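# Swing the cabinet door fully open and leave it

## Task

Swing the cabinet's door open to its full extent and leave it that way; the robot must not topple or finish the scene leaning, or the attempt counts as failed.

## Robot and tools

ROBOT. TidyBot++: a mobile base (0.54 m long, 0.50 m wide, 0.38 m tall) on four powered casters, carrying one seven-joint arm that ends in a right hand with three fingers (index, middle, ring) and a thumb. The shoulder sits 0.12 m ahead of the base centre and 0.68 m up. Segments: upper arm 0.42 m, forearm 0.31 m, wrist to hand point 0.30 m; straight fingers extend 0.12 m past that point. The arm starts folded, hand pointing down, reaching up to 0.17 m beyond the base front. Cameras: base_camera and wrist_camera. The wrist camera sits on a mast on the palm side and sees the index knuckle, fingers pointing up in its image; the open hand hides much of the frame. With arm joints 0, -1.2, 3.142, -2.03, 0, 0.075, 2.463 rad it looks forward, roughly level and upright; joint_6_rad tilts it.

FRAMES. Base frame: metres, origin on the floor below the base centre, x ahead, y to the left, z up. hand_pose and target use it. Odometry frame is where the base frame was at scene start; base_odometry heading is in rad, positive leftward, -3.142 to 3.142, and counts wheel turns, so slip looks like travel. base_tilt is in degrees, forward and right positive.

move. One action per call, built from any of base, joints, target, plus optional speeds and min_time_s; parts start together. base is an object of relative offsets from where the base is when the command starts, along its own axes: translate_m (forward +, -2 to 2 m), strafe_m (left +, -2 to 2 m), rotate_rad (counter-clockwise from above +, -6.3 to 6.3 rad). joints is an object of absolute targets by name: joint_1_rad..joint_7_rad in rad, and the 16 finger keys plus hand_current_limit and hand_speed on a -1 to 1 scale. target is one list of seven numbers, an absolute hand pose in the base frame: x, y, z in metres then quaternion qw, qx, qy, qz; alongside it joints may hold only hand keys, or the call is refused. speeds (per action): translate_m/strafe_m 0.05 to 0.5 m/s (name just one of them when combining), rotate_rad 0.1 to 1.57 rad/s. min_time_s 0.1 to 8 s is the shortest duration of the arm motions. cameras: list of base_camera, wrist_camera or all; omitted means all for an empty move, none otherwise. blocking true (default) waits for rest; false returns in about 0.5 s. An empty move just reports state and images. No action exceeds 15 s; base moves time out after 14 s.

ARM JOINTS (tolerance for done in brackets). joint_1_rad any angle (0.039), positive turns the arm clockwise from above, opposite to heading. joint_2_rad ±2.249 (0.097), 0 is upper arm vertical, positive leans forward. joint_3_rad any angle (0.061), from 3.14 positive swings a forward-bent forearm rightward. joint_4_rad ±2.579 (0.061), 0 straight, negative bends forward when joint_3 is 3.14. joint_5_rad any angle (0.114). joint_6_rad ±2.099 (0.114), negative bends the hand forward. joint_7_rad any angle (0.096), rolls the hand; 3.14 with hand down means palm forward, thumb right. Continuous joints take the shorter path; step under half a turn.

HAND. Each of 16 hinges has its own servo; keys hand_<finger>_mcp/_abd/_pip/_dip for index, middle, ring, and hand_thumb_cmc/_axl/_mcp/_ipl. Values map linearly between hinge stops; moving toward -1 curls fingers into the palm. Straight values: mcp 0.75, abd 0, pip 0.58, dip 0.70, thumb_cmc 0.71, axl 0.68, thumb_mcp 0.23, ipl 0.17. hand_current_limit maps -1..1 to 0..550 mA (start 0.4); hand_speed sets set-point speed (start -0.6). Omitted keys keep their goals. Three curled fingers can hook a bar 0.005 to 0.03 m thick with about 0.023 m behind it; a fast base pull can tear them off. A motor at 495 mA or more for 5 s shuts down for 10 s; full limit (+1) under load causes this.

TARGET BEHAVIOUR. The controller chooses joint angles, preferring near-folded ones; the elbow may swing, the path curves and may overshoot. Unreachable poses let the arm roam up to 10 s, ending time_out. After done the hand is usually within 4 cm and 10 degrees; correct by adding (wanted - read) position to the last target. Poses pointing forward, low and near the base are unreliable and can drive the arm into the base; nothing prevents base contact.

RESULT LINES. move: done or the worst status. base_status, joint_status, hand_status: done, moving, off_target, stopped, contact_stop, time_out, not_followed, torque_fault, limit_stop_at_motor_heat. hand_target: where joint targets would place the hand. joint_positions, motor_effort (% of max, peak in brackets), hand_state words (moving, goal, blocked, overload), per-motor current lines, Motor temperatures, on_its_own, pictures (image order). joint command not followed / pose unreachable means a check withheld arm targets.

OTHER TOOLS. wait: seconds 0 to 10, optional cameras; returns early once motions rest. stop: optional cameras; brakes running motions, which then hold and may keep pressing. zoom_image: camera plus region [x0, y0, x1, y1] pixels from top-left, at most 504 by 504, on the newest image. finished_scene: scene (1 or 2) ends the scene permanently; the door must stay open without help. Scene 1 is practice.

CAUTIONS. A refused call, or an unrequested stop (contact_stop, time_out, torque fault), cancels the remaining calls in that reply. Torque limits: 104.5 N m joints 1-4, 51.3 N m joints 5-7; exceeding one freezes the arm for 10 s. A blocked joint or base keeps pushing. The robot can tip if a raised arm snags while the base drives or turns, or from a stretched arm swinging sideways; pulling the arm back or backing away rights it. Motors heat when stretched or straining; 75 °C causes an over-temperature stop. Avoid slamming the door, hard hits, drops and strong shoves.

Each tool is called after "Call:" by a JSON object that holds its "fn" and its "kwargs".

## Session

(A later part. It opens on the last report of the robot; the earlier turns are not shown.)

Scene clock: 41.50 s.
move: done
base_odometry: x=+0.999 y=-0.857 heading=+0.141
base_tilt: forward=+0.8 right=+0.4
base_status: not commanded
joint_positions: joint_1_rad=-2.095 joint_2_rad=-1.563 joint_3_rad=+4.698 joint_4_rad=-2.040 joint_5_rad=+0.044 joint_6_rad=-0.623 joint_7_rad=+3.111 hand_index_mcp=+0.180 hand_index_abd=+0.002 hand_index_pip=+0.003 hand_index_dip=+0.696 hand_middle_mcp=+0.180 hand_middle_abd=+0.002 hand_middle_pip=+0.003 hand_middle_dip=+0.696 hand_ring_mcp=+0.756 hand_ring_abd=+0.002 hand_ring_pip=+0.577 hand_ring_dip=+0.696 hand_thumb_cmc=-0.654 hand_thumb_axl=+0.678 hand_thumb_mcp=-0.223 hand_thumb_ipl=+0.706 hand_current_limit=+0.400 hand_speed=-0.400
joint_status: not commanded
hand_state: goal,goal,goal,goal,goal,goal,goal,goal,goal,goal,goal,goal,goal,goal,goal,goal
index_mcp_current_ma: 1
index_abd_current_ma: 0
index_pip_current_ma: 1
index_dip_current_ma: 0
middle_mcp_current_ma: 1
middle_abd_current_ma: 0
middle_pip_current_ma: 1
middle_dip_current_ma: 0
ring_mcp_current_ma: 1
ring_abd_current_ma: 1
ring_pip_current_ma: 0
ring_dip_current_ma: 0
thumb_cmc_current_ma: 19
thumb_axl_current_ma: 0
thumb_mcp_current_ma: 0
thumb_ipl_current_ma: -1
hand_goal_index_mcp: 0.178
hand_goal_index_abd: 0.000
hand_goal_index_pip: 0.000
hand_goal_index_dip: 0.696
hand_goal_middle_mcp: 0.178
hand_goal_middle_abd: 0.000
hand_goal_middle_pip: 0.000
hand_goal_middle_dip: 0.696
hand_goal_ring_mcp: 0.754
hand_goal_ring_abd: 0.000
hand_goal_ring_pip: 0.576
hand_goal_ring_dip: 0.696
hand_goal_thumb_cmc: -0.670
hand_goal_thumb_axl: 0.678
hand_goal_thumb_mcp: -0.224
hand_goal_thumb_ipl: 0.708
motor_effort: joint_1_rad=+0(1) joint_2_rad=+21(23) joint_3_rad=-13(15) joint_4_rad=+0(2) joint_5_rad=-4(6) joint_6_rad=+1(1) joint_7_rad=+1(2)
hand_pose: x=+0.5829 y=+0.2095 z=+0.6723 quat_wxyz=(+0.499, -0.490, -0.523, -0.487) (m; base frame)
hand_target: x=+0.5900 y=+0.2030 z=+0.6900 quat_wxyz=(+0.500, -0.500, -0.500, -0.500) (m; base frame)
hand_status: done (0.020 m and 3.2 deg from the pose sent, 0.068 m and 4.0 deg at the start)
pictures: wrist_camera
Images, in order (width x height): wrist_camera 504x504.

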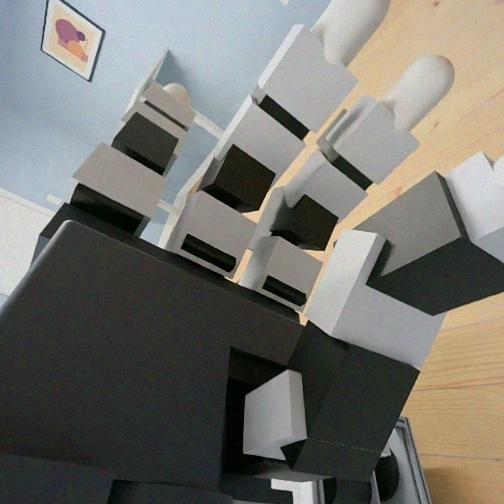

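Call:
{"fn": "move", "kwargs": {"target": [0.61, 0.188, 0.715, 0.5, -0.5, -0.5, -0.5], "min_time_s": 2, "cameras": ["wrist_camera"]}}

Call:
{"fn": "zoom_image", "kwargs": {"camera": "wrist_camera", "region": [250, 0, 504, 254]}}

Scene clock: 43.93 s.
move: done
base_odometry: x=+0.999 y=-0.857 heading=+0.141
base_tilt: forward=+0.8 right=+0.4
base_status: not commanded
joint_positions: joint_1_rad=-2.095 joint_2_rad=-1.521 joint_3_rad=+4.660 joint_4_rad=-1.983 joint_5_rad=+0.018 joint_6_rad=-0.623 joint_7_rad=+3.111 hand_index_mcp=+0.180 hand_index_abd=+0.002 hand_index_pip=+0.003 hand_index_dip=+0.696 hand_middle_mcp=+0.180 hand_middle_abd=+0.002 hand_middle_pip=+0.003 hand_middle_dip=+0.696 hand_ring_mcp=+0.756 hand_ring_abd=+0.002 hand_ring_pip=+0.577 hand_ring_dip=+0.696 hand_thumb_cmc=-0.654 hand_thumb_axl=+0.678 hand_thumb_mcp=-0.223 hand_thumb_ipl=+0.706 hand_current_limit=+0.400 hand_speed=-0.400
joint_status: not commanded
hand_state: goal,goal,goal,goal,goal,goal,goal,goal,goal,goal,goal,goal,goal,goal,goal,goal
index_mcp_current_ma: 1
index_abd_current_ma: 0
index_pip_current_ma: 1
index_dip_current_ma: 0
middle_mcp_current_ma: 1
middle_abd_current_ma: 0
middle_pip_current_ma: 1
middle_dip_current_ma: 0
ring_mcp_current_ma: 1
ring_abd_current_ma: 1
ring_pip_current_ma: 0
ring_dip_current_ma: 0
thumb_cmc_current_ma: 19
thumb_axl_current_ma: 0
thumb_mcp_current_ma: 0
thumb_ipl_current_ma: -1
hand_goal_index_mcp: 0.178
hand_goal_index_abd: 0.000
hand_goal_index_pip: 0.000
hand_goal_index_dip: 0.696
hand_goal_middle_mcp: 0.178
hand_goal_middle_abd: 0.000
hand_goal_middle_pip: 0.000
hand_goal_middle_dip: 0.696
hand_goal_ring_mcp: 0.754
hand_goal_ring_abd: 0.000
hand_goal_ring_pip: 0.576
hand_goal_ring_dip: 0.696
hand_goal_thumb_cmc: -0.670
hand_goal_thumb_axl: 0.678
hand_goal_thumb_mcp: -0.224
hand_goal_thumb_ipl: 0.708
motor_effort: joint_1_rad=+0(1) joint_2_rad=+22(22) joint_3_rad=-14(15) joint_4_rad=+1(1) joint_5_rad=-4(6) joint_6_rad=+1(1) joint_7_rad=+1(2)
hand_pose: x=+0.6139 y=+0.1957 z=+0.6986 quat_wxyz=(+0.477, -0.496, -0.517, -0.509) (m; base frame)
hand_target: x=+0.6100 y=+0.1880 z=+0.7150 quat_wxyz=(+0.500, -0.500, -0.500, -0.500) (m; base frame)
hand_status: done (0.019 m and 3.5 deg from the pose sent, 0.055 m and 3.2 deg at the start)
pictures: wrist_camera
Images, in order (width x height): wrist_camera 504x504.

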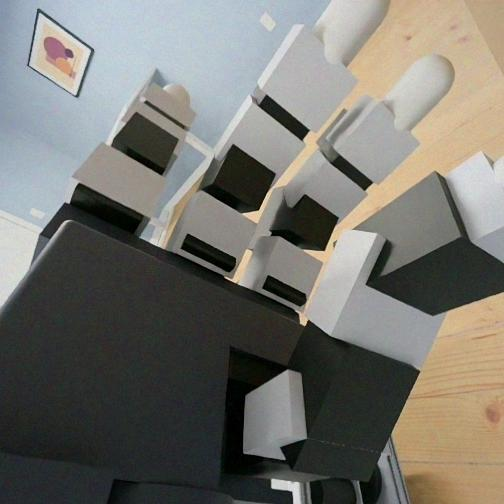

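Scaled by 1.984 from the camera's 504x504 image, which has a finer 720x720 frame.

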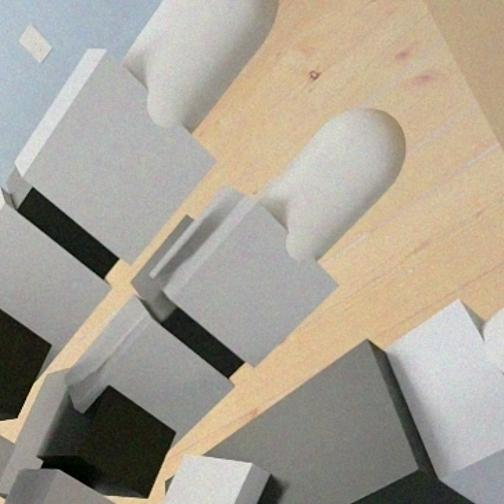

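Call:
{"fn": "move", "kwargs": {"target": [0.64, 0.185, 0.715, 0.5, -0.5, -0.5, -0.5], "min_time_s": 2, "cameras": ["wrist_camera"]}}

Call:
{"fn": "zoom_image", "kwargs": {"camera": "wrist_camera", "region": [250, 0, 504, 254]}}

Scene clock: 46.43 s.
move: done
base_odometry: x=+0.999 y=-0.857 heading=+0.141
base_tilt: forward=+0.8 right=+0.4
base_status: not commanded
joint_positions: joint_1_rad=-2.098 joint_2_rad=-1.521 joint_3_rad=+4.658 joint_4_rad=-1.880 joint_5_rad=+0.018 joint_6_rad=-0.668 joint_7_rad=+3.102 hand_index_mcp=+0.180 hand_index_abd=+0.002 hand_index_pip=+0.003 hand_index_dip=+0.696 hand_middle_mcp=+0.180 hand_middle_abd=+0.002 hand_middle_pip=+0.003 hand_middle_dip=+0.696 hand_ring_mcp=+0.756 hand_ring_abd=+0.002 hand_ring_pip=+0.577 hand_ring_dip=+0.696 hand_thumb_cmc=-0.654 hand_thumb_axl=+0.678 hand_thumb_mcp=-0.223 hand_thumb_ipl=+0.706 hand_current_limit=+0.400 hand_speed=-0.400
joint_status: not commanded
hand_state: goal,goal,goal,goal,goal,goal,goal,goal,goal,goal,goal,goal,goal,goal,goal,goal
index_mcp_current_ma: 1
index_abd_current_ma: 0
index_pip_current_ma: 1
index_dip_current_ma: 0
middle_mcp_current_ma: 1
middle_abd_current_ma: 0
middle_pip_current_ma: 1
middle_dip_current_ma: 0
ring_mcp_current_ma: 1
ring_abd_current_ma: 1
ring_pip_current_ma: 0
ring_dip_current_ma: 0
thumb_cmc_current_ma: 19
thumb_axl_current_ma: 0
thumb_mcp_current_ma: 0
thumb_ipl_current_ma: -1
hand_goal_index_mcp: 0.178
hand_goal_index_abd: 0.000
hand_goal_index_pip: 0.000
hand_goal_index_dip: 0.696
hand_goal_middle_mcp: 0.178
hand_goal_middle_abd: 0.000
hand_goal_middle_pip: 0.000
hand_goal_middle_dip: 0.696
hand_goal_ring_mcp: 0.754
hand_goal_ring_abd: 0.000
hand_goal_ring_pip: 0.576
hand_goal_ring_dip: 0.696
hand_goal_thumb_cmc: -0.670
hand_goal_thumb_axl: 0.678
hand_goal_thumb_mcp: -0.224
hand_goal_thumb_ipl: 0.708
motor_effort: joint_1_rad=+0(0) joint_2_rad=+23(23) joint_3_rad=-14(15) joint_4_rad=+1(1) joint_5_rad=-5(6) joint_6_rad=+1(1) joint_7_rad=+1(2)
hand_pose: x=+0.6555 y=+0.1710 z=+0.7019 quat_wxyz=(+0.466, -0.510, -0.500, -0.522) (m; base frame)
hand_target: x=+0.6400 y=+0.1850 z=+0.7150 quat_wxyz=(+0.500, -0.500, -0.500, -0.500) (m; base frame)
hand_status: done (0.025 m and 4.8 deg from the pose sent, 0.033 m and 3.5 deg at the start)
pictures: wrist_camera
Images, in order (width x height): wrist_camera 504x504.

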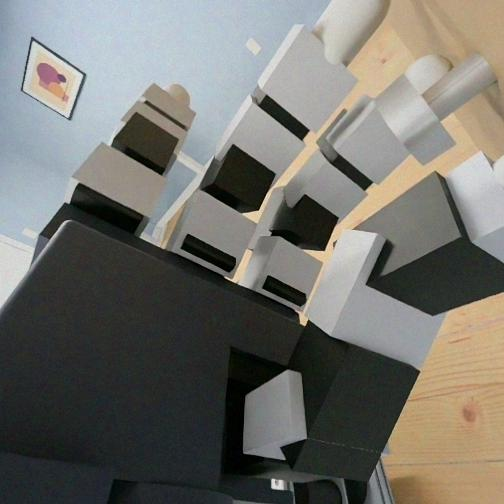

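Scaled by 1.984 from the camera's 504x504 image, which has a finer 720x720 frame.

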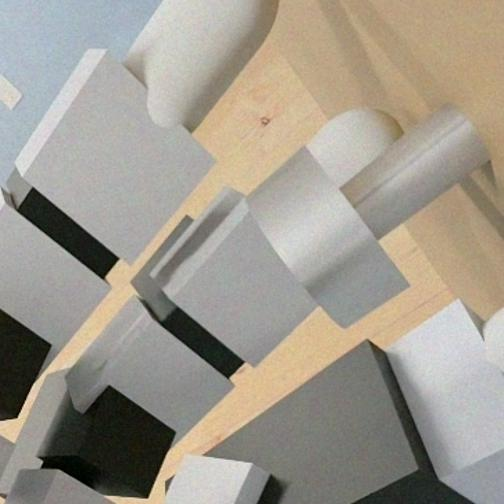

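Call:
{"fn": "move", "kwargs": {"target": [0.635, 0.208, 0.74, 0.5, -0.5, -0.5, -0.5], "min_time_s": 2, "joints": {"hand_thumb_cmc": -0.53}, "cameras": ["wrist_camera"]}}

Call:
{"fn": "zoom_image", "kwargs": {"camera": "wrist_camera", "region": [250, 0, 504, 254]}}

Scene clock: 59.60 s.
move: off_target
base_odometry: x=+0.999 y=-0.857 heading=+0.141
base_tilt: forward=+0.8 right=+0.4
base_status: not commanded
joint_positions: joint_1_rad=-2.123 joint_2_rad=-1.477 joint_3_rad=+4.639 joint_4_rad=-1.880 joint_5_rad=-0.005 joint_6_rad=-0.668 joint_7_rad=+3.086 hand_index_mcp=+0.180 hand_index_abd=+0.002 hand_index_pip=+0.003 hand_index_dip=+0.696 hand_middle_mcp=+0.180 hand_middle_abd=+0.002 hand_middle_pip=+0.003 hand_middle_dip=+0.696 hand_ring_mcp=+0.756 hand_ring_abd=+0.002 hand_ring_pip=+0.577 hand_ring_dip=+0.696 hand_thumb_cmc=-0.504 hand_thumb_axl=+0.681 hand_thumb_mcp=-0.209 hand_thumb_ipl=+0.715 hand_current_limit=+0.400 hand_speed=-0.400
joint_status: hand_thumb_cmc off_target (ended at -0.504, target -0.530)
hand_state: goal,goal,goal,goal,goal,goal,goal,goal,goal,goal,goal,goal,blocked,goal,goal,goal
index_mcp_current_ma: 1
index_abd_current_ma: 0
index_pip_current_ma: 1
index_dip_current_ma: 0
middle_mcp_current_ma: 1
middle_abd_current_ma: 0
middle_pip_current_ma: 1
middle_dip_current_ma: 0
ring_mcp_current_ma: 1
ring_abd_current_ma: 1
ring_pip_current_ma: 0
ring_dip_current_ma: 0
thumb_cmc_current_ma: 38
thumb_axl_current_ma: 2
thumb_mcp_current_ma: 23
thumb_ipl_current_ma: 8
hand_goal_index_mcp: 0.178
hand_goal_index_abd: 0.000
hand_goal_index_pip: 0.000
hand_goal_index_dip: 0.696
hand_goal_middle_mcp: 0.178
hand_goal_middle_abd: 0.000
hand_goal_middle_pip: 0.000
hand_goal_middle_dip: 0.696
hand_goal_ring_mcp: 0.754
hand_goal_ring_abd: 0.000
hand_goal_ring_pip: 0.576
hand_goal_ring_dip: 0.696
hand_goal_thumb_cmc: -0.530
hand_goal_thumb_axl: 0.678
hand_goal_thumb_mcp: -0.224
hand_goal_thumb_ipl: 0.708
motor_effort: joint_1_rad=-1(1) joint_2_rad=+23(23) joint_3_rad=-15(16) joint_4_rad=+1(2) joint_5_rad=-6(6) joint_6_rad=+1(1) joint_7_rad=+1(2)
hand_pose: x=+0.6485 y=+0.1865 z=+0.7190 quat_wxyz=(+0.468, -0.505, -0.512, -0.514) (m; base frame)
hand_target: x=+0.6350 y=+0.2080 z=+0.7400 quat_wxyz=(+0.500, -0.500, -0.500, -0.500) (m; base frame)
hand_status: done (0.033 m and 4.3 deg from the pose sent, 0.057 m and 4.8 deg at the start)
pictures: wrist_camera
Images, in order (width x height): wrist_camera 504x504.

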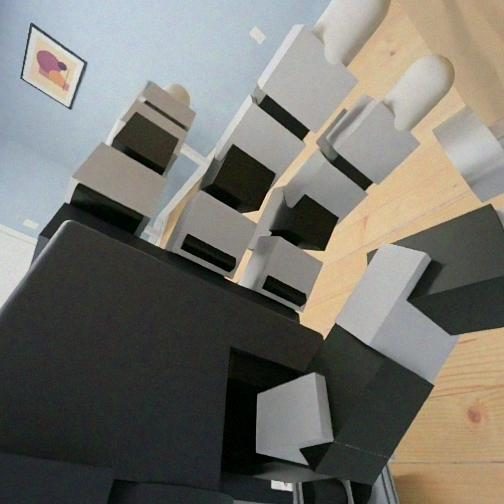

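Scaled by 1.984 from the camera's 504x504 image, which has a finer 720x720 frame.

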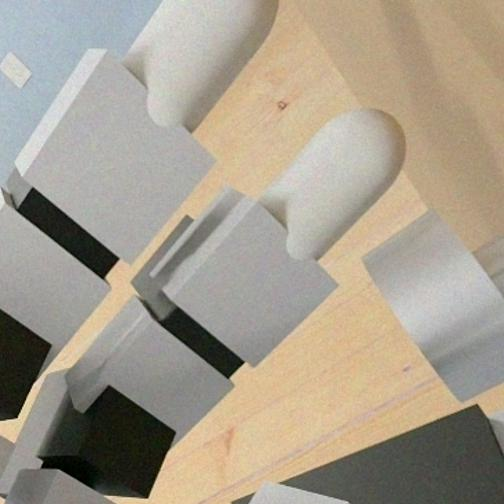

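Call:
{"fn": "move", "kwargs": {"target": [0.642, 0.214, 0.752, 0.5, -0.5, -0.5, -0.5], "min_time_s": 2, "joints": {"hand_thumb_cmc": -0.53, "hand_thumb_mcp": 0.03, "hand_thumb_ipl": 0.168, "hand_index_mcp": 0.068, "hand_index_pip": 0.139}, "cameras": ["wrist_camera"]}}

Call:
{"fn": "zoom_image", "kwargs": {"camera": "wrist_camera", "region": [250, 0, 504, 254]}}

Scene clock: 62.37 s.
move: off_target
base_odometry: x=+0.999 y=-0.857 heading=+0.141
base_tilt: forward=+0.8 right=+0.3
base_status: not commanded
joint_positions: joint_1_rad=-2.131 joint_2_rad=-1.456 joint_3_rad=+4.630 joint_4_rad=-1.875 joint_5_rad=-0.018 joint_6_rad=-0.668 joint_7_rad=+3.068 hand_index_mcp=+0.071 hand_index_abd=+0.002 hand_index_pip=+0.137 hand_index_dip=+0.696 hand_middle_mcp=+0.180 hand_middle_abd=+0.002 hand_middle_pip=+0.003 hand_middle_dip=+0.696 hand_ring_mcp=+0.756 hand_ring_abd=+0.002 hand_ring_pip=+0.577 hand_ring_dip=+0.696 hand_thumb_cmc=-0.488 hand_thumb_axl=+0.682 hand_thumb_mcp=+0.097 hand_thumb_ipl=+0.224 hand_current_limit=+0.400 hand_speed=-0.400
joint_status: hand_thumb_cmc off_target (ended at -0.488, target -0.530); hand_thumb_mcp off_target (ended at +0.097, target +0.030); hand_thumb_ipl off_target (ended at +0.224, target +0.168); the others done
hand_state: goal,goal,goal,goal,goal,goal,goal,goal,goal,goal,goal,goal,blocked,goal,blocked,blocked
index_mcp_current_ma: 2
index_abd_current_ma: 0
index_pip_current_ma: -1
index_dip_current_ma: 0
middle_mcp_current_ma: 1
middle_abd_current_ma: 0
middle_pip_current_ma: 1
middle_dip_current_ma: 0
ring_mcp_current_ma: 1
ring_abd_current_ma: 1
ring_pip_current_ma: 0
ring_dip_current_ma: 0
thumb_cmc_current_ma: 77
thumb_axl_current_ma: 3
thumb_mcp_current_ma: 221
thumb_ipl_current_ma: 178
hand_goal_index_mcp: 0.068
hand_goal_index_abd: 0.000
hand_goal_index_pip: 0.140
hand_goal_index_dip: 0.696
hand_goal_middle_mcp: 0.178
hand_goal_middle_abd: 0.000
hand_goal_middle_pip: 0.000
hand_goal_middle_dip: 0.696
hand_goal_ring_mcp: 0.754
hand_goal_ring_abd: 0.000
hand_goal_ring_pip: 0.576
hand_goal_ring_dip: 0.696
hand_goal_thumb_cmc: -0.530
hand_goal_thumb_axl: 0.678
hand_goal_thumb_mcp: 0.030
hand_goal_thumb_ipl: 0.168
motor_effort: joint_1_rad=-4(5) joint_2_rad=+23(23) joint_3_rad=-16(16) joint_4_rad=+2(2) joint_5_rad=-6(6) joint_6_rad=+1(2) joint_7_rad=+2(2)
hand_pose: x=+0.6478 y=+0.1905 z=+0.7265 quat_wxyz=(+0.470, -0.507, -0.512, -0.510) (m; base frame)
hand_target: x=+0.6420 y=+0.2140 z=+0.7520 quat_wxyz=(+0.500, -0.500, -0.500, -0.500) (m; base frame)
hand_status: off_target (0.035 m and 3.9 deg from the pose sent, 0.043 m and 4.3 deg at the start)
pictures: wrist_camera
Images, in order (width x height): wrist_camera 504x504.

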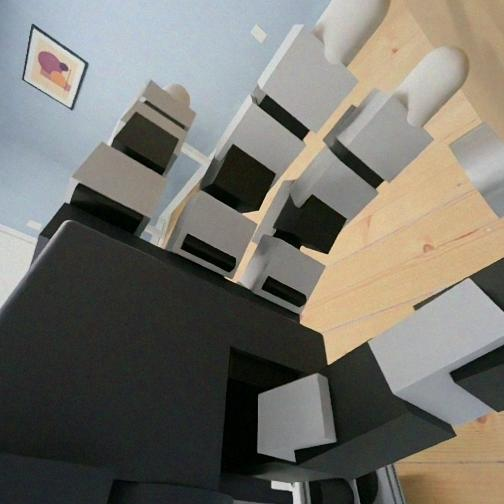

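Scaled by 1.984 from the camera's 504x504 image, which has a finer 720x720 frame.

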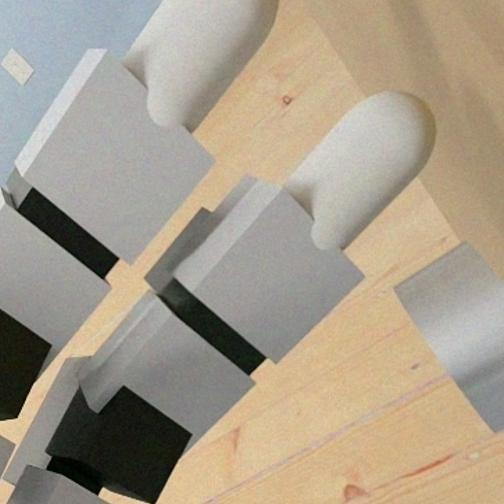

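Call:
{"fn": "move", "kwargs": {"joints": {"hand_thumb_mcp": -0.18, "hand_thumb_ipl": 0.55}}}

Call:
{"fn": "move", "kwargs": {"target": [0.645, 0.214, 0.759, 0.5, -0.5, -0.5, -0.5], "min_time_s": 1, "cameras": ["wrist_camera"]}}

Call:
{"fn": "zoom_image", "kwargs": {"camera": "wrist_camera", "region": [250, 0, 504, 254]}}

Scene clock: 63.93 s.
move: off_target
base_odometry: x=+0.999 y=-0.857 heading=+0.141
base_tilt: forward=+0.8 right=+0.4
base_status: not commanded
joint_positions: joint_1_rad=-2.139 joint_2_rad=-1.456 joint_3_rad=+4.630 joint_4_rad=-1.869 joint_5_rad=-0.018 joint_6_rad=-0.668 joint_7_rad=+3.067 hand_index_mcp=+0.071 hand_index_abd=+0.002 hand_index_pip=+0.137 hand_index_dip=+0.696 hand_middle_mcp=+0.180 hand_middle_abd=+0.002 hand_middle_pip=+0.003 hand_middle_dip=+0.696 hand_ring_mcp=+0.756 hand_ring_abd=+0.002 hand_ring_pip=+0.577 hand_ring_dip=+0.696 hand_thumb_cmc=-0.484 hand_thumb_axl=+0.682 hand_thumb_mcp=-0.076 hand_thumb_ipl=+0.572 hand_current_limit=+0.400 hand_speed=-0.400
joint_status: hand_thumb_mcp off_target (ended at -0.076, target -0.180); hand_thumb_ipl off_target (ended at +0.572, target +0.550)
hand_state: goal,goal,goal,goal,goal,goal,goal,goal,goal,goal,goal,goal,blocked,goal,blocked,blocked
index_mcp_current_ma: 2
index_abd_current_ma: 0
index_pip_current_ma: -1
index_dip_current_ma: 0
middle_mcp_current_ma: 1
middle_abd_current_ma: 0
middle_pip_current_ma: 1
middle_dip_current_ma: 0
ring_mcp_current_ma: 1
ring_abd_current_ma: 1
ring_pip_current_ma: 0
ring_dip_current_ma: 0
thumb_cmc_current_ma: 86
thumb_axl_current_ma: 3
thumb_mcp_current_ma: 385
thumb_ipl_current_ma: 44
hand_goal_index_mcp: 0.068
hand_goal_index_abd: 0.000
hand_goal_index_pip: 0.140
hand_goal_index_dip: 0.696
hand_goal_middle_mcp: 0.178
hand_goal_middle_abd: 0.000
hand_goal_middle_pip: 0.000
hand_goal_middle_dip: 0.696
hand_goal_ring_mcp: 0.754
hand_goal_ring_abd: 0.000
hand_goal_ring_pip: 0.576
hand_goal_ring_dip: 0.696
hand_goal_thumb_cmc: -0.530
hand_goal_thumb_axl: 0.678
hand_goal_thumb_mcp: -0.180
hand_goal_thumb_ipl: 0.550
motor_effort: joint_1_rad=-3(4) joint_2_rad=+23(23) joint_3_rad=-15(16) joint_4_rad=+2(2) joint_5_rad=-5(6) joint_6_rad=+1(1) joint_7_rad=+2(3)
hand_pose: x=+0.6494 y=+0.1930 z=+0.7271 quat_wxyz=(+0.471, -0.506, -0.512, -0.509) (m; base frame)
hand_target: x=+0.6420 y=+0.2140 z=+0.7520 quat_wxyz=(+0.500, -0.500, -0.500, -0.500) (m; base frame)
hand_status: not commanded
pictures: none

Scene clock: 65.23 s.
move: off_target
base_odometry: x=+0.999 y=-0.857 heading=+0.141
base_tilt: forward=+0.8 right=+0.4
base_status: not commanded
joint_positions: joint_1_rad=-2.139 joint_2_rad=-1.445 joint_3_rad=+4.627 joint_4_rad=-1.866 joint_5_rad=-0.025 joint_6_rad=-0.668 joint_7_rad=+3.056 hand_index_mcp=+0.071 hand_index_abd=+0.002 hand_index_pip=+0.137 hand_index_dip=+0.696 hand_middle_mcp=+0.180 hand_middle_abd=+0.002 hand_middle_pip=+0.003 hand_middle_dip=+0.696 hand_ring_mcp=+0.756 hand_ring_abd=+0.002 hand_ring_pip=+0.577 hand_ring_dip=+0.696 hand_thumb_cmc=-0.468 hand_thumb_axl=+0.685 hand_thumb_mcp=-0.082 hand_thumb_ipl=+0.574 hand_current_limit=+0.400 hand_speed=-0.400
joint_status: not commanded
hand_state: goal,goal,goal,goal,goal,goal,goal,goal,goal,goal,goal,goal,blocked,goal,blocked,blocked
index_mcp_current_ma: 2
index_abd_current_ma: 0
index_pip_current_ma: -1
index_dip_current_ma: 0
middle_mcp_current_ma: 1
middle_abd_current_ma: 0
middle_pip_current_ma: 1
middle_dip_current_ma: 0
ring_mcp_current_ma: 1
ring_abd_current_ma: 1
ring_pip_current_ma: 0
ring_dip_current_ma: 0
thumb_cmc_current_ma: 136
thumb_axl_current_ma: 7
thumb_mcp_current_ma: 384
thumb_ipl_current_ma: 50
hand_goal_index_mcp: 0.068
hand_goal_index_abd: 0.000
hand_goal_index_pip: 0.140
hand_goal_index_dip: 0.696
hand_goal_middle_mcp: 0.178
hand_goal_middle_abd: 0.000
hand_goal_middle_pip: 0.000
hand_goal_middle_dip: 0.696
hand_goal_ring_mcp: 0.754
hand_goal_ring_abd: 0.000
hand_goal_ring_pip: 0.576
hand_goal_ring_dip: 0.696
hand_goal_thumb_cmc: -0.530
hand_goal_thumb_axl: 0.678
hand_goal_thumb_mcp: -0.180
hand_goal_thumb_ipl: 0.550
motor_effort: joint_1_rad=-4(4) joint_2_rad=+23(24) joint_3_rad=-16(17) joint_4_rad=+3(3) joint_5_rad=-6(6) joint_6_rad=+2(3) joint_7_rad=+2(3)
hand_pose: x=+0.6503 y=+0.1927 z=+0.7302 quat_wxyz=(+0.472, -0.510, -0.510, -0.508) (m; base frame)
hand_target: x=+0.6450 y=+0.2140 z=+0.7590 quat_wxyz=(+0.500, -0.500, -0.500, -0.500) (m; base frame)
hand_status: off_target (0.036 m and 3.7 deg from the pose sent, 0.038 m and 3.8 deg at the start)
pictures: wrist_camera
Images, in order (width x height): wrist_camera 504x504.

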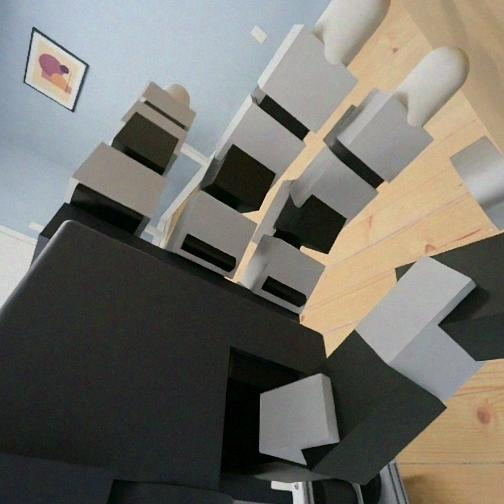

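Scaled by 1.984 from the camera's 504x504 image, which has a finer 720x720 frame.

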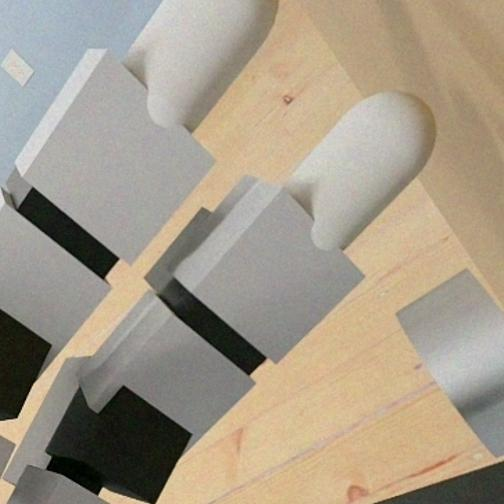

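Call:
{"fn": "move", "kwargs": {"target": [0.63, 0.220, 0.752, 0.5, -0.5, -0.5, -0.5], "min_time_s": 1, "cameras": ["wrist_camera"]}}

Call:
{"fn": "zoom_image", "kwargs": {"camera": "wrist_camera", "region": [304, 0, 504, 200]}}

Scene clock: 68.33 s.
move: done
base_odometry: x=+0.999 y=-0.857 heading=+0.141
base_tilt: forward=+0.8 right=+0.4
base_status: not commanded
joint_positions: joint_1_rad=-2.139 joint_2_rad=-1.445 joint_3_rad=+4.627 joint_4_rad=-1.872 joint_5_rad=-0.028 joint_6_rad=-0.660 joint_7_rad=+3.056 hand_index_mcp=+0.071 hand_index_abd=+0.002 hand_index_pip=+0.137 hand_index_dip=+0.696 hand_middle_mcp=+0.180 hand_middle_abd=+0.002 hand_middle_pip=+0.003 hand_middle_dip=+0.696 hand_ring_mcp=+0.756 hand_ring_abd=+0.002 hand_ring_pip=+0.577 hand_ring_dip=+0.696 hand_thumb_cmc=-0.468 hand_thumb_axl=+0.685 hand_thumb_mcp=-0.083 hand_thumb_ipl=+0.578 hand_current_limit=+0.400 hand_speed=-0.400
joint_status: not commanded
hand_state: goal,goal,goal,goal,goal,goal,goal,goal,goal,goal,goal,goal,blocked,goal,blocked,blocked
index_mcp_current_ma: 2
index_abd_current_ma: 0
index_pip_current_ma: -1
index_dip_current_ma: 0
middle_mcp_current_ma: 1
middle_abd_current_ma: 0
middle_pip_current_ma: 1
middle_dip_current_ma: 0
ring_mcp_current_ma: 1
ring_abd_current_ma: 1
ring_pip_current_ma: 0
ring_dip_current_ma: 0
thumb_cmc_current_ma: 137
thumb_axl_current_ma: 7
thumb_mcp_current_ma: 384
thumb_ipl_current_ma: 63
hand_goal_index_mcp: 0.068
hand_goal_index_abd: 0.000
hand_goal_index_pip: 0.140
hand_goal_index_dip: 0.696
hand_goal_middle_mcp: 0.178
hand_goal_middle_abd: 0.000
hand_goal_middle_pip: 0.000
hand_goal_middle_dip: 0.696
hand_goal_ring_mcp: 0.754
hand_goal_ring_abd: 0.000
hand_goal_ring_pip: 0.576
hand_goal_ring_dip: 0.696
hand_goal_thumb_cmc: -0.530
hand_goal_thumb_axl: 0.678
hand_goal_thumb_mcp: -0.180
hand_goal_thumb_ipl: 0.550
motor_effort: joint_1_rad=-5(5) joint_2_rad=+23(24) joint_3_rad=-16(17) joint_4_rad=+0(3) joint_5_rad=-5(6) joint_6_rad=-1(2) joint_7_rad=+2(3)
hand_pose: x=+0.6496 y=+0.1937 z=+0.7303 quat_wxyz=(+0.472, -0.510, -0.508, -0.508) (m; base frame)
hand_target: x=+0.6300 y=+0.2200 z=+0.7520 quat_wxyz=(+0.500, -0.500, -0.500, -0.500) (m; base frame)
hand_status: done (0.039 m and 3.6 deg from the pose sent, 0.040 m and 3.7 deg at the start)
pictures: wrist_camera
Images, in order (width x height): wrist_camera 504x504.

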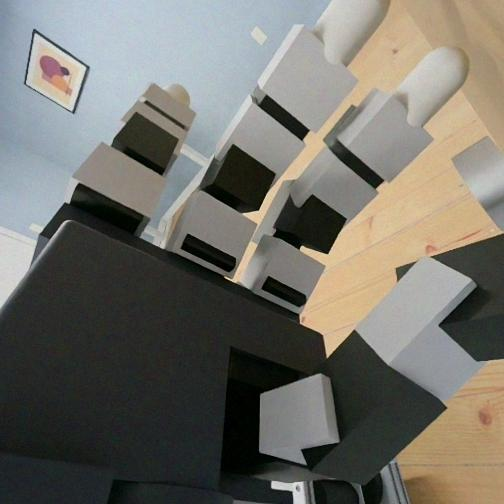

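Scaled by 2.520 from the camera's 504x504 image, which has a finer 720x720 frame.

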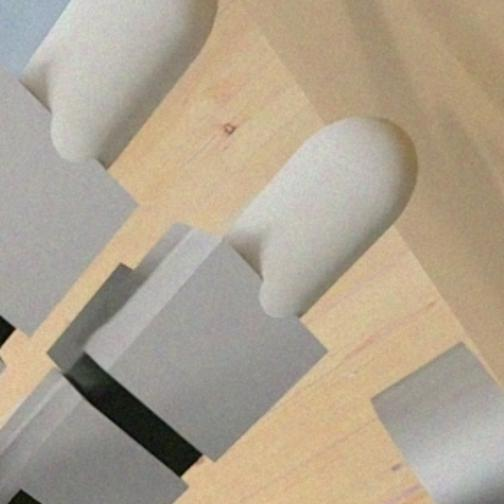

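Call:
{"fn": "move", "kwargs": {"base": {"translate_m": -0.03}, "speeds": {"translate_m": 0.1}, "cameras": ["wrist_camera"]}}

Call:
{"fn": "zoom_image", "kwargs": {"camera": "wrist_camera", "region": [304, 0, 504, 200]}}

Scene clock: 69.33 s.
move: done
base_odometry: x=+0.969 y=-0.861 heading=+0.141
base_tilt: forward=+0.8 right=+0.4
base_status: done
joint_positions: joint_1_rad=-2.154 joint_2_rad=-1.442 joint_3_rad=+4.617 joint_4_rad=-1.900 joint_5_rad=-0.036 joint_6_rad=-0.659 joint_7_rad=+3.056 hand_index_mcp=+0.070 hand_index_abd=+0.002 hand_index_pip=+0.137 hand_index_dip=+0.696 hand_middle_mcp=+0.180 hand_middle_abd=+0.002 hand_middle_pip=+0.003 hand_middle_dip=+0.696 hand_ring_mcp=+0.756 hand_ring_abd=+0.002 hand_ring_pip=+0.577 hand_ring_dip=+0.696 hand_thumb_cmc=-0.509 hand_thumb_axl=+0.684 hand_thumb_mcp=-0.178 hand_thumb_ipl=+0.552 hand_current_limit=+0.400 hand_speed=-0.400
joint_status: not commanded
hand_state: goal,goal,goal,goal,goal,goal,goal,goal,goal,goal,goal,goal,blocked,goal,goal,goal
index_mcp_current_ma: 1
index_abd_current_ma: 0
index_pip_current_ma: -1
index_dip_current_ma: 0
middle_mcp_current_ma: 1
middle_abd_current_ma: 0
middle_pip_current_ma: 1
middle_dip_current_ma: 0
ring_mcp_current_ma: 1
ring_abd_current_ma: 1
ring_pip_current_ma: 0
ring_dip_current_ma: 0
thumb_cmc_current_ma: 27
thumb_axl_current_ma: 5
thumb_mcp_current_ma: 1
thumb_ipl_current_ma: 1
hand_goal_index_mcp: 0.068
hand_goal_index_abd: 0.000
hand_goal_index_pip: 0.140
hand_goal_index_dip: 0.696
hand_goal_middle_mcp: 0.178
hand_goal_middle_abd: 0.000
hand_goal_middle_pip: 0.000
hand_goal_middle_dip: 0.696
hand_goal_ring_mcp: 0.754
hand_goal_ring_abd: 0.000
hand_goal_ring_pip: 0.576
hand_goal_ring_dip: 0.696
hand_goal_thumb_cmc: -0.530
hand_goal_thumb_axl: 0.678
hand_goal_thumb_mcp: -0.180
hand_goal_thumb_ipl: 0.550
on_its_own: hand_thumb_cmc moved -0.041 toward your old target -0.530; hand_thumb_mcp moved -0.096 to your old target -0.180; hand_thumb_ipl moved -0.026 to your old target +0.550
motor_effort: joint_1_rad=+0(5) joint_2_rad=+22(24) joint_3_rad=-14(16) joint_4_rad=+3(4) joint_5_rad=-5(6) joint_6_rad=+1(2) joint_7_rad=+0(1)
hand_pose: x=+0.6305 y=+0.2101 z=+0.7342 quat_wxyz=(+0.484, -0.497, -0.519, -0.499) (m; base frame)
hand_target: x=+0.6300 y=+0.2200 z=+0.7520 quat_wxyz=(+0.500, -0.500, -0.500, -0.500) (m; base frame)
hand_status: not commanded
pictures: wrist_camera
Images, in order (width x height): wrist_camera 504x504.

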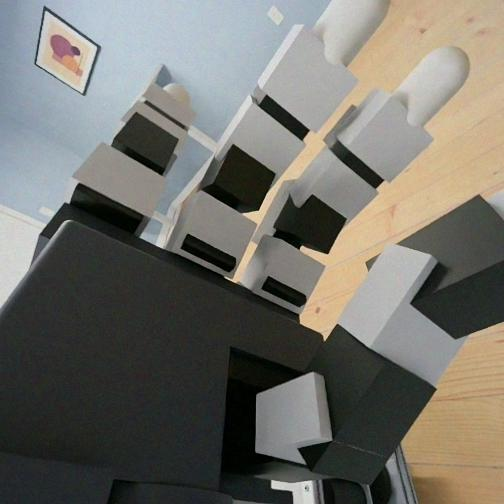

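Scaled by 2.520 from the camera's 504x504 image, which has a finer 720x720 frame.

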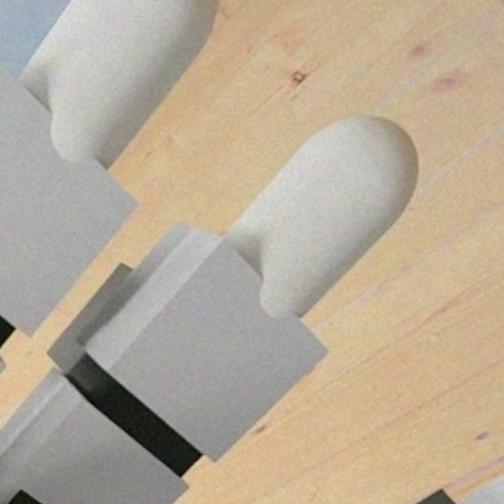

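Call:
{"fn": "move", "kwargs": {"base": {"translate_m": 0.022, "strafe_m": -0.017}, "speeds": {"translate_m": 0.05}, "joints": {"hand_thumb_mcp": -0.169, "hand_thumb_ipl": 0.708}, "cameras": ["wrist_camera"]}}

Call:
{"fn": "zoom_image", "kwargs": {"camera": "wrist_camera", "region": [304, 0, 504, 200]}}

Scene clock: 71.10 s.
move: done
base_odometry: x=+0.994 y=-0.875 heading=+0.141
base_tilt: forward=+0.8 right=+0.4
base_status: done
joint_positions: joint_1_rad=-2.155 joint_2_rad=-1.441 joint_3_rad=+4.616 joint_4_rad=-1.900 joint_5_rad=-0.036 joint_6_rad=-0.659 joint_7_rad=+3.056 hand_index_mcp=+0.070 hand_index_abd=+0.002 hand_index_pip=+0.138 hand_index_dip=+0.696 hand_middle_mcp=+0.180 hand_middle_abd=+0.002 hand_middle_pip=+0.003 hand_middle_dip=+0.696 hand_ring_mcp=+0.756 hand_ring_abd=+0.002 hand_ring_pip=+0.577 hand_ring_dip=+0.696 hand_thumb_cmc=-0.509 hand_thumb_axl=+0.683 hand_thumb_mcp=-0.170 hand_thumb_ipl=+0.706 hand_current_limit=+0.400 hand_speed=-0.400
joint_status: all done
hand_state: goal,goal,goal,goal,goal,goal,goal,goal,goal,goal,goal,goal,blocked,goal,goal,goal
index_mcp_current_ma: 1
index_abd_current_ma: 0
index_pip_current_ma: -1
index_dip_current_ma: 0
middle_mcp_current_ma: 1
middle_abd_current_ma: 0
middle_pip_current_ma: 1
middle_dip_current_ma: 0
ring_mcp_current_ma: 1
ring_abd_current_ma: 1
ring_pip_current_ma: 0
ring_dip_current_ma: 0
thumb_cmc_current_ma: 26
thumb_axl_current_ma: 5
thumb_mcp_current_ma: -1
thumb_ipl_current_ma: -1
hand_goal_index_mcp: 0.068
hand_goal_index_abd: 0.000
hand_goal_index_pip: 0.140
hand_goal_index_dip: 0.696
hand_goal_middle_mcp: 0.178
hand_goal_middle_abd: 0.000
hand_goal_middle_pip: 0.000
hand_goal_middle_dip: 0.696
hand_goal_ring_mcp: 0.754
hand_goal_ring_abd: 0.000
hand_goal_ring_pip: 0.576
hand_goal_ring_dip: 0.696
hand_goal_thumb_cmc: -0.530
hand_goal_thumb_axl: 0.678
hand_goal_thumb_mcp: -0.168
hand_goal_thumb_ipl: 0.708
motor_effort: joint_1_rad=+0(1) joint_2_rad=+22(23) joint_3_rad=-14(15) joint_4_rad=+3(4) joint_5_rad=-6(6) joint_6_rad=+1(2) joint_7_rad=+1(1)
hand_pose: x=+0.6302 y=+0.2107 z=+0.7347 quat_wxyz=(+0.484, -0.497, -0.519, -0.499) (m; base frame)
hand_target: x=+0.6300 y=+0.2200 z=+0.7520 quat_wxyz=(+0.500, -0.500, -0.500, -0.500) (m; base frame)
hand_status: not commanded
pictures: wrist_camera
Images, in order (width x height): wrist_camera 504x504.

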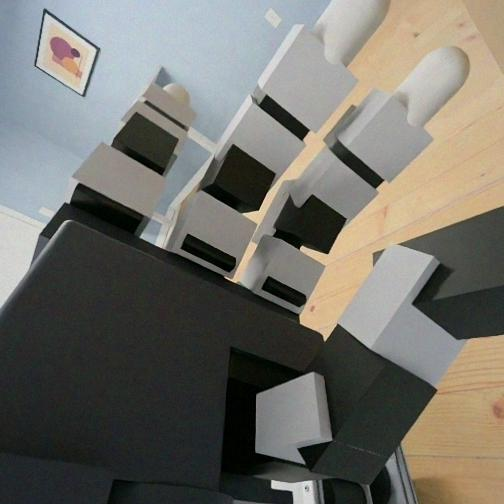

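Scaled by 2.520 from the camera's 504x504 image, which has a finer 720x720 frame.

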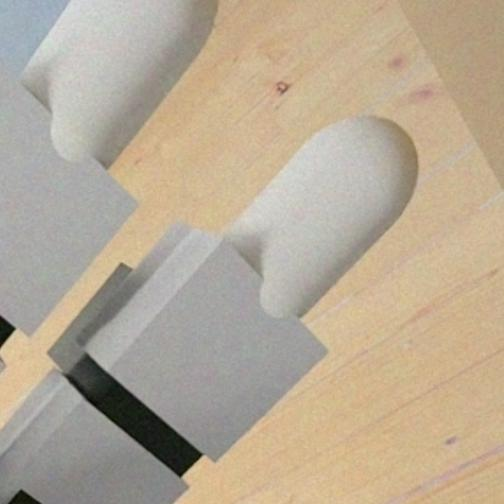

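Call:
{"fn": "move", "kwargs": {"base": {"translate_m": 0.015}, "speeds": {"translate_m": 0.05}, "cameras": ["wrist_camera"]}}

Call:
{"fn": "zoom_image", "kwargs": {"camera": "wrist_camera", "region": [304, 0, 504, 200]}}

Scene clock: 72.03 s.
move: done
base_odometry: x=+1.009 y=-0.873 heading=+0.140
base_tilt: forward=+0.8 right=+0.4
base_status: done
joint_positions: joint_1_rad=-2.155 joint_2_rad=-1.441 joint_3_rad=+4.616 joint_4_rad=-1.900 joint_5_rad=-0.037 joint_6_rad=-0.659 joint_7_rad=+3.056 hand_index_mcp=+0.070 hand_index_abd=+0.002 hand_index_pip=+0.138 hand_index_dip=+0.696 hand_middle_mcp=+0.180 hand_middle_abd=+0.002 hand_middle_pip=+0.003 hand_middle_dip=+0.696 hand_ring_mcp=+0.756 hand_ring_abd=+0.002 hand_ring_pip=+0.577 hand_ring_dip=+0.696 hand_thumb_cmc=-0.510 hand_thumb_axl=+0.683 hand_thumb_mcp=-0.170 hand_thumb_ipl=+0.706 hand_current_limit=+0.400 hand_speed=-0.400
joint_status: not commanded
hand_state: goal,goal,goal,goal,goal,goal,goal,goal,goal,goal,goal,goal,blocked,goal,goal,goal
index_mcp_current_ma: 1
index_abd_current_ma: 1
index_pip_current_ma: -1
index_dip_current_ma: 0
middle_mcp_current_ma: 1
middle_abd_current_ma: 0
middle_pip_current_ma: 1
middle_dip_current_ma: 0
ring_mcp_current_ma: 1
ring_abd_current_ma: 1
ring_pip_current_ma: 0
ring_dip_current_ma: 0
thumb_cmc_current_ma: 26
thumb_axl_current_ma: 5
thumb_mcp_current_ma: -1
thumb_ipl_current_ma: -1
hand_goal_index_mcp: 0.068
hand_goal_index_abd: 0.000
hand_goal_index_pip: 0.140
hand_goal_index_dip: 0.696
hand_goal_middle_mcp: 0.178
hand_goal_middle_abd: 0.000
hand_goal_middle_pip: 0.000
hand_goal_middle_dip: 0.696
hand_goal_ring_mcp: 0.754
hand_goal_ring_abd: 0.000
hand_goal_ring_pip: 0.576
hand_goal_ring_dip: 0.696
hand_goal_thumb_cmc: -0.530
hand_goal_thumb_axl: 0.678
hand_goal_thumb_mcp: -0.168
hand_goal_thumb_ipl: 0.708
motor_effort: joint_1_rad=+0(1) joint_2_rad=+22(23) joint_3_rad=-14(15) joint_4_rad=+3(4) joint_5_rad=-6(6) joint_6_rad=+1(2) joint_7_rad=+1(1)
hand_pose: x=+0.6301 y=+0.2108 z=+0.7349 quat_wxyz=(+0.484, -0.497, -0.519, -0.499) (m; base frame)
hand_target: x=+0.6300 y=+0.2200 z=+0.7520 quat_wxyz=(+0.500, -0.500, -0.500, -0.500) (m; base frame)
hand_status: not commanded
pictures: wrist_camera
Images, in order (width x height): wrist_camera 504x504.

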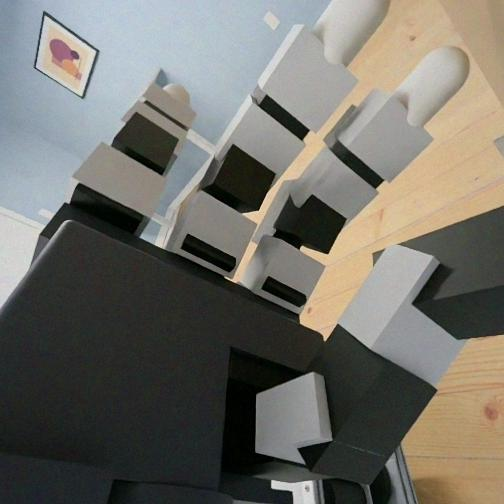

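Scaled by 2.520 from the camera's 504x504 image, which has a finer 720x720 frame.

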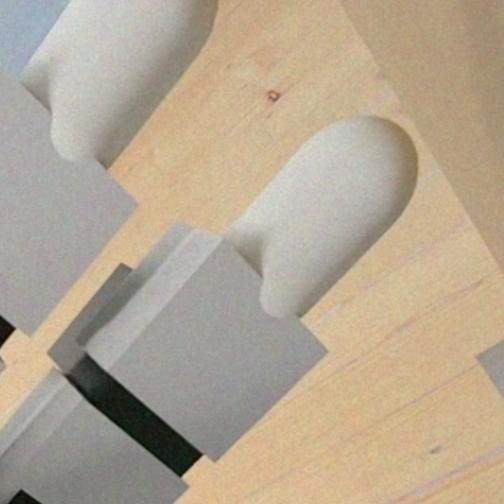

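Call:
{"fn": "move", "kwargs": {"joints": {"hand_index_mcp": -0.40, "hand_thumb_mcp": -0.2, "hand_thumb_ipl": 0.1, "hand_speed": -0.7}, "cameras": ["wrist_camera"]}}

Call:
{"fn": "zoom_image", "kwargs": {"camera": "wrist_camera", "region": [304, 0, 504, 200]}}

Scene clock: 73.43 s.
move: off_target
base_odometry: x=+1.009 y=-0.873 heading=+0.140
base_tilt: forward=+0.8 right=+0.4
base_status: not commanded
joint_positions: joint_1_rad=-2.165 joint_2_rad=-1.441 joint_3_rad=+4.611 joint_4_rad=-1.902 joint_5_rad=-0.038 joint_6_rad=-0.659 joint_7_rad=+3.056 hand_index_mcp=-0.302 hand_index_abd=-0.008 hand_index_pip=+0.172 hand_index_dip=+0.708 hand_middle_mcp=+0.180 hand_middle_abd=+0.002 hand_middle_pip=+0.003 hand_middle_dip=+0.696 hand_ring_mcp=+0.756 hand_ring_abd=+0.002 hand_ring_pip=+0.577 hand_ring_dip=+0.696 hand_thumb_cmc=-0.519 hand_thumb_axl=+0.682 hand_thumb_mcp=-0.121 hand_thumb_ipl=+0.180 hand_current_limit=+0.400 hand_speed=-0.700
joint_status: hand_index_mcp off_target (ended at -0.302, target -0.400); hand_thumb_mcp off_target (ended at -0.121, target -0.200); hand_thumb_ipl off_target (ended at +0.180, target +0.100); the others done
hand_state: blocked,goal,blocked,goal,goal,goal,goal,goal,goal,goal,goal,goal,goal,goal,blocked,blocked
index_mcp_current_ma: 290
index_abd_current_ma: -5
index_pip_current_ma: 49
index_dip_current_ma: 12
middle_mcp_current_ma: 1
middle_abd_current_ma: 0
middle_pip_current_ma: 1
middle_dip_current_ma: 0
ring_mcp_current_ma: 1
ring_abd_current_ma: 1
ring_pip_current_ma: 0
ring_dip_current_ma: 0
thumb_cmc_current_ma: 11
thumb_axl_current_ma: 3
thumb_mcp_current_ma: 279
thumb_ipl_current_ma: 300
hand_goal_index_mcp: -0.400
hand_goal_index_abd: 0.000
hand_goal_index_pip: 0.140
hand_goal_index_dip: 0.696
hand_goal_middle_mcp: 0.178
hand_goal_middle_abd: 0.000
hand_goal_middle_pip: 0.000
hand_goal_middle_dip: 0.696
hand_goal_ring_mcp: 0.754
hand_goal_ring_abd: 0.000
hand_goal_ring_pip: 0.576
hand_goal_ring_dip: 0.696
hand_goal_thumb_cmc: -0.530
hand_goal_thumb_axl: 0.678
hand_goal_thumb_mcp: -0.200
hand_goal_thumb_ipl: 0.100
motor_effort: joint_1_rad=-1(2) joint_2_rad=+22(22) joint_3_rad=-14(14) joint_4_rad=+2(5) joint_5_rad=-5(6) joint_6_rad=+1(3) joint_7_rad=+0(2)
hand_pose: x=+0.6262 y=+0.2168 z=+0.7374 quat_wxyz=(+0.487, -0.492, -0.523, -0.497) (m; base frame)
hand_target: x=+0.6300 y=+0.2200 z=+0.7520 quat_wxyz=(+0.500, -0.500, -0.500, -0.500) (m; base frame)
hand_status: not commanded
pictures: wrist_camera
Images, in order (width x height): wrist_camera 504x504.

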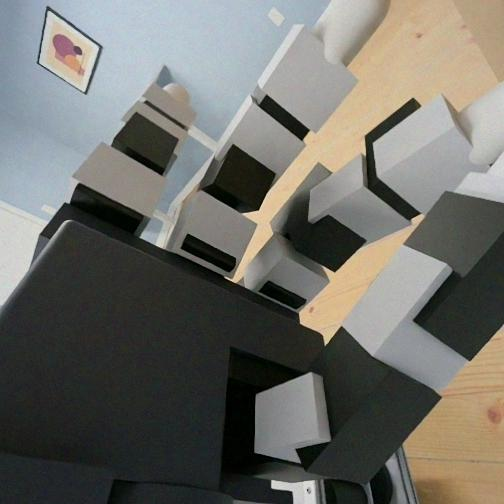

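Scaled by 2.520 from the camera's 504x504 image, which has a finer 720x720 frame.

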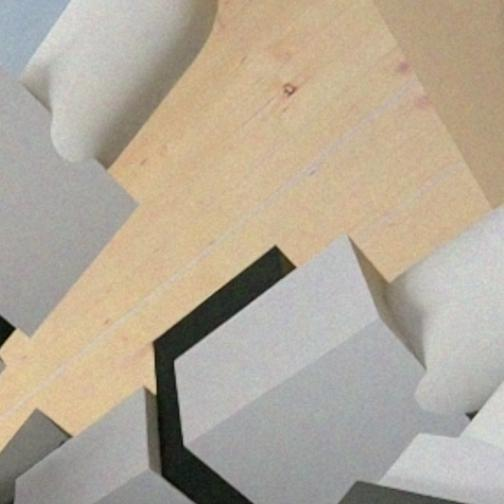

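Call:
{"fn": "move", "kwargs": {"joints": {"hand_index_mcp": -0.05, "hand_thumb_mcp": -0.169, "hand_thumb_ipl": 0.6, "hand_index_abd": 0.12, "hand_thumb_cmc": -0.46, "hand_speed": -0.5}}}

Call:
{"fn": "move", "kwargs": {"joints": {"hand_index_mcp": -0.45, "hand_thumb_mcp": -0.25, "hand_thumb_ipl": 0.0, "hand_speed": -0.7}, "cameras": ["wrist_camera"]}}

Call:
{"fn": "zoom_image", "kwargs": {"camera": "wrist_camera", "region": [304, 0, 504, 200]}}

Scene clock: 74.73 s.
move: done
base_odometry: x=+1.009 y=-0.873 heading=+0.140
base_tilt: forward=+0.8 right=+0.3
base_status: not commanded
joint_positions: joint_1_rad=-2.165 joint_2_rad=-1.441 joint_3_rad=+4.604 joint_4_rad=-1.902 joint_5_rad=-0.039 joint_6_rad=-0.659 joint_7_rad=+3.056 hand_index_mcp=-0.052 hand_index_abd=+0.121 hand_index_pip=+0.143 hand_index_dip=+0.699 hand_middle_mcp=+0.180 hand_middle_abd=+0.002 hand_middle_pip=+0.003 hand_middle_dip=+0.696 hand_ring_mcp=+0.756 hand_ring_abd=+0.002 hand_ring_pip=+0.577 hand_ring_dip=+0.696 hand_thumb_cmc=-0.454 hand_thumb_axl=+0.678 hand_thumb_mcp=-0.166 hand_thumb_ipl=+0.598 hand_current_limit=+0.400 hand_speed=-0.500
joint_status: all done
hand_state: goal,goal,goal,goal,goal,goal,goal,goal,goal,goal,goal,goal,goal,goal,goal,goal
index_mcp_current_ma: -1
index_abd_current_ma: 0
index_pip_current_ma: 2
index_dip_current_ma: 1
middle_mcp_current_ma: 1
middle_abd_current_ma: 0
middle_pip_current_ma: 1
middle_dip_current_ma: 0
ring_mcp_current_ma: 1
ring_abd_current_ma: 1
ring_pip_current_ma: 0
ring_dip_current_ma: 0
thumb_cmc_current_ma: 5
thumb_axl_current_ma: 0
thumb_mcp_current_ma: 1
thumb_ipl_current_ma: -1
hand_goal_index_mcp: -0.050
hand_goal_index_abd: 0.120
hand_goal_index_pip: 0.140
hand_goal_index_dip: 0.696
hand_goal_middle_mcp: 0.178
hand_goal_middle_abd: 0.000
hand_goal_middle_pip: 0.000
hand_goal_middle_dip: 0.696
hand_goal_ring_mcp: 0.754
hand_goal_ring_abd: 0.000
hand_goal_ring_pip: 0.576
hand_goal_ring_dip: 0.696
hand_goal_thumb_cmc: -0.460
hand_goal_thumb_axl: 0.678
hand_goal_thumb_mcp: -0.168
hand_goal_thumb_ipl: 0.600
motor_effort: joint_1_rad=+0(2) joint_2_rad=+22(22) joint_3_rad=-14(15) joint_4_rad=+3(3) joint_5_rad=-4(6) joint_6_rad=+1(2) joint_7_rad=+1(2)
hand_pose: x=+0.6257 y=+0.2171 z=+0.7414 quat_wxyz=(+0.487, -0.489, -0.523, -0.500) (m; base frame)
hand_target: x=+0.6300 y=+0.2200 z=+0.7520 quat_wxyz=(+0.500, -0.500, -0.500, -0.500) (m; base frame)
hand_status: not commanded
pictures: none

Scene clock: 76.17 s.
move: off_target
base_odometry: x=+1.009 y=-0.873 heading=+0.140
base_tilt: forward=+0.8 right=+0.4
base_status: not commanded
joint_positions: joint_1_rad=-2.166 joint_2_rad=-1.440 joint_3_rad=+4.601 joint_4_rad=-1.902 joint_5_rad=-0.040 joint_6_rad=-0.659 joint_7_rad=+3.056 hand_index_mcp=-0.271 hand_index_abd=+0.114 hand_index_pip=+0.176 hand_index_dip=+0.712 hand_middle_mcp=+0.180 hand_middle_abd=+0.002 hand_middle_pip=+0.003 hand_middle_dip=+0.696 hand_ring_mcp=+0.756 hand_ring_abd=+0.002 hand_ring_pip=+0.577 hand_ring_dip=+0.696 hand_thumb_cmc=-0.480 hand_thumb_axl=+0.674 hand_thumb_mcp=-0.156 hand_thumb_ipl=+0.135 hand_current_limit=+0.400 hand_speed=-0.700
joint_status: hand_index_mcp off_target (ended at -0.271, target -0.450); hand_thumb_mcp off_target (ended at -0.156, target -0.250); hand_thumb_ipl off_target (ended at +0.135, target +0.000); the others done
hand_state: blocked,goal,blocked,goal,goal,goal,goal,goal,goal,goal,goal,goal,blocked,goal,blocked,blocked
index_mcp_current_ma: 385
index_abd_current_ma: -3
index_pip_current_ma: 60
index_dip_current_ma: 17
middle_mcp_current_ma: 1
middle_abd_current_ma: 0
middle_pip_current_ma: 1
middle_dip_current_ma: 0
ring_mcp_current_ma: 1
ring_abd_current_ma: 1
ring_pip_current_ma: 0
ring_dip_current_ma: 0
thumb_cmc_current_ma: -26
thumb_axl_current_ma: -4
thumb_mcp_current_ma: 364
thumb_ipl_current_ma: 385
hand_goal_index_mcp: -0.450
hand_goal_index_abd: 0.120
hand_goal_index_pip: 0.140
hand_goal_index_dip: 0.696
hand_goal_middle_mcp: 0.178
hand_goal_middle_abd: 0.000
hand_goal_middle_pip: 0.000
hand_goal_middle_dip: 0.696
hand_goal_ring_mcp: 0.754
hand_goal_ring_abd: 0.000
hand_goal_ring_pip: 0.576
hand_goal_ring_dip: 0.696
hand_goal_thumb_cmc: -0.460
hand_goal_thumb_axl: 0.678
hand_goal_thumb_mcp: -0.250
hand_goal_thumb_ipl: 0.000
motor_effort: joint_1_rad=-1(2) joint_2_rad=+22(22) joint_3_rad=-12(15) joint_4_rad=+2(3) joint_5_rad=-5(6) joint_6_rad=+1(1) joint_7_rad=-1(1)
hand_pose: x=+0.6252 y=+0.2176 z=+0.7429 quat_wxyz=(+0.488, -0.488, -0.523, -0.500) (m; base frame)
hand_target: x=+0.6300 y=+0.2200 z=+0.7520 quat_wxyz=(+0.500, -0.500, -0.500, -0.500) (m; base frame)
hand_status: not commanded
pictures: wrist_camera
Images, in order (width x height): wrist_camera 504x504.

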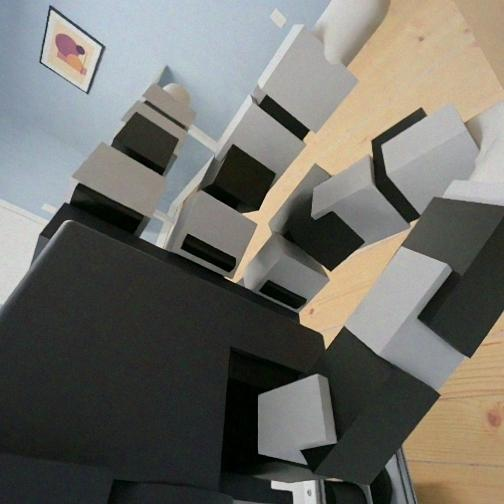

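Scaled by 2.520 from the camera's 504x504 image, which has a finer 720x720 frame.

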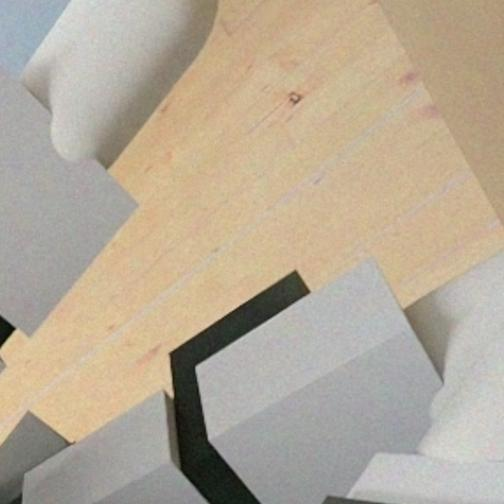

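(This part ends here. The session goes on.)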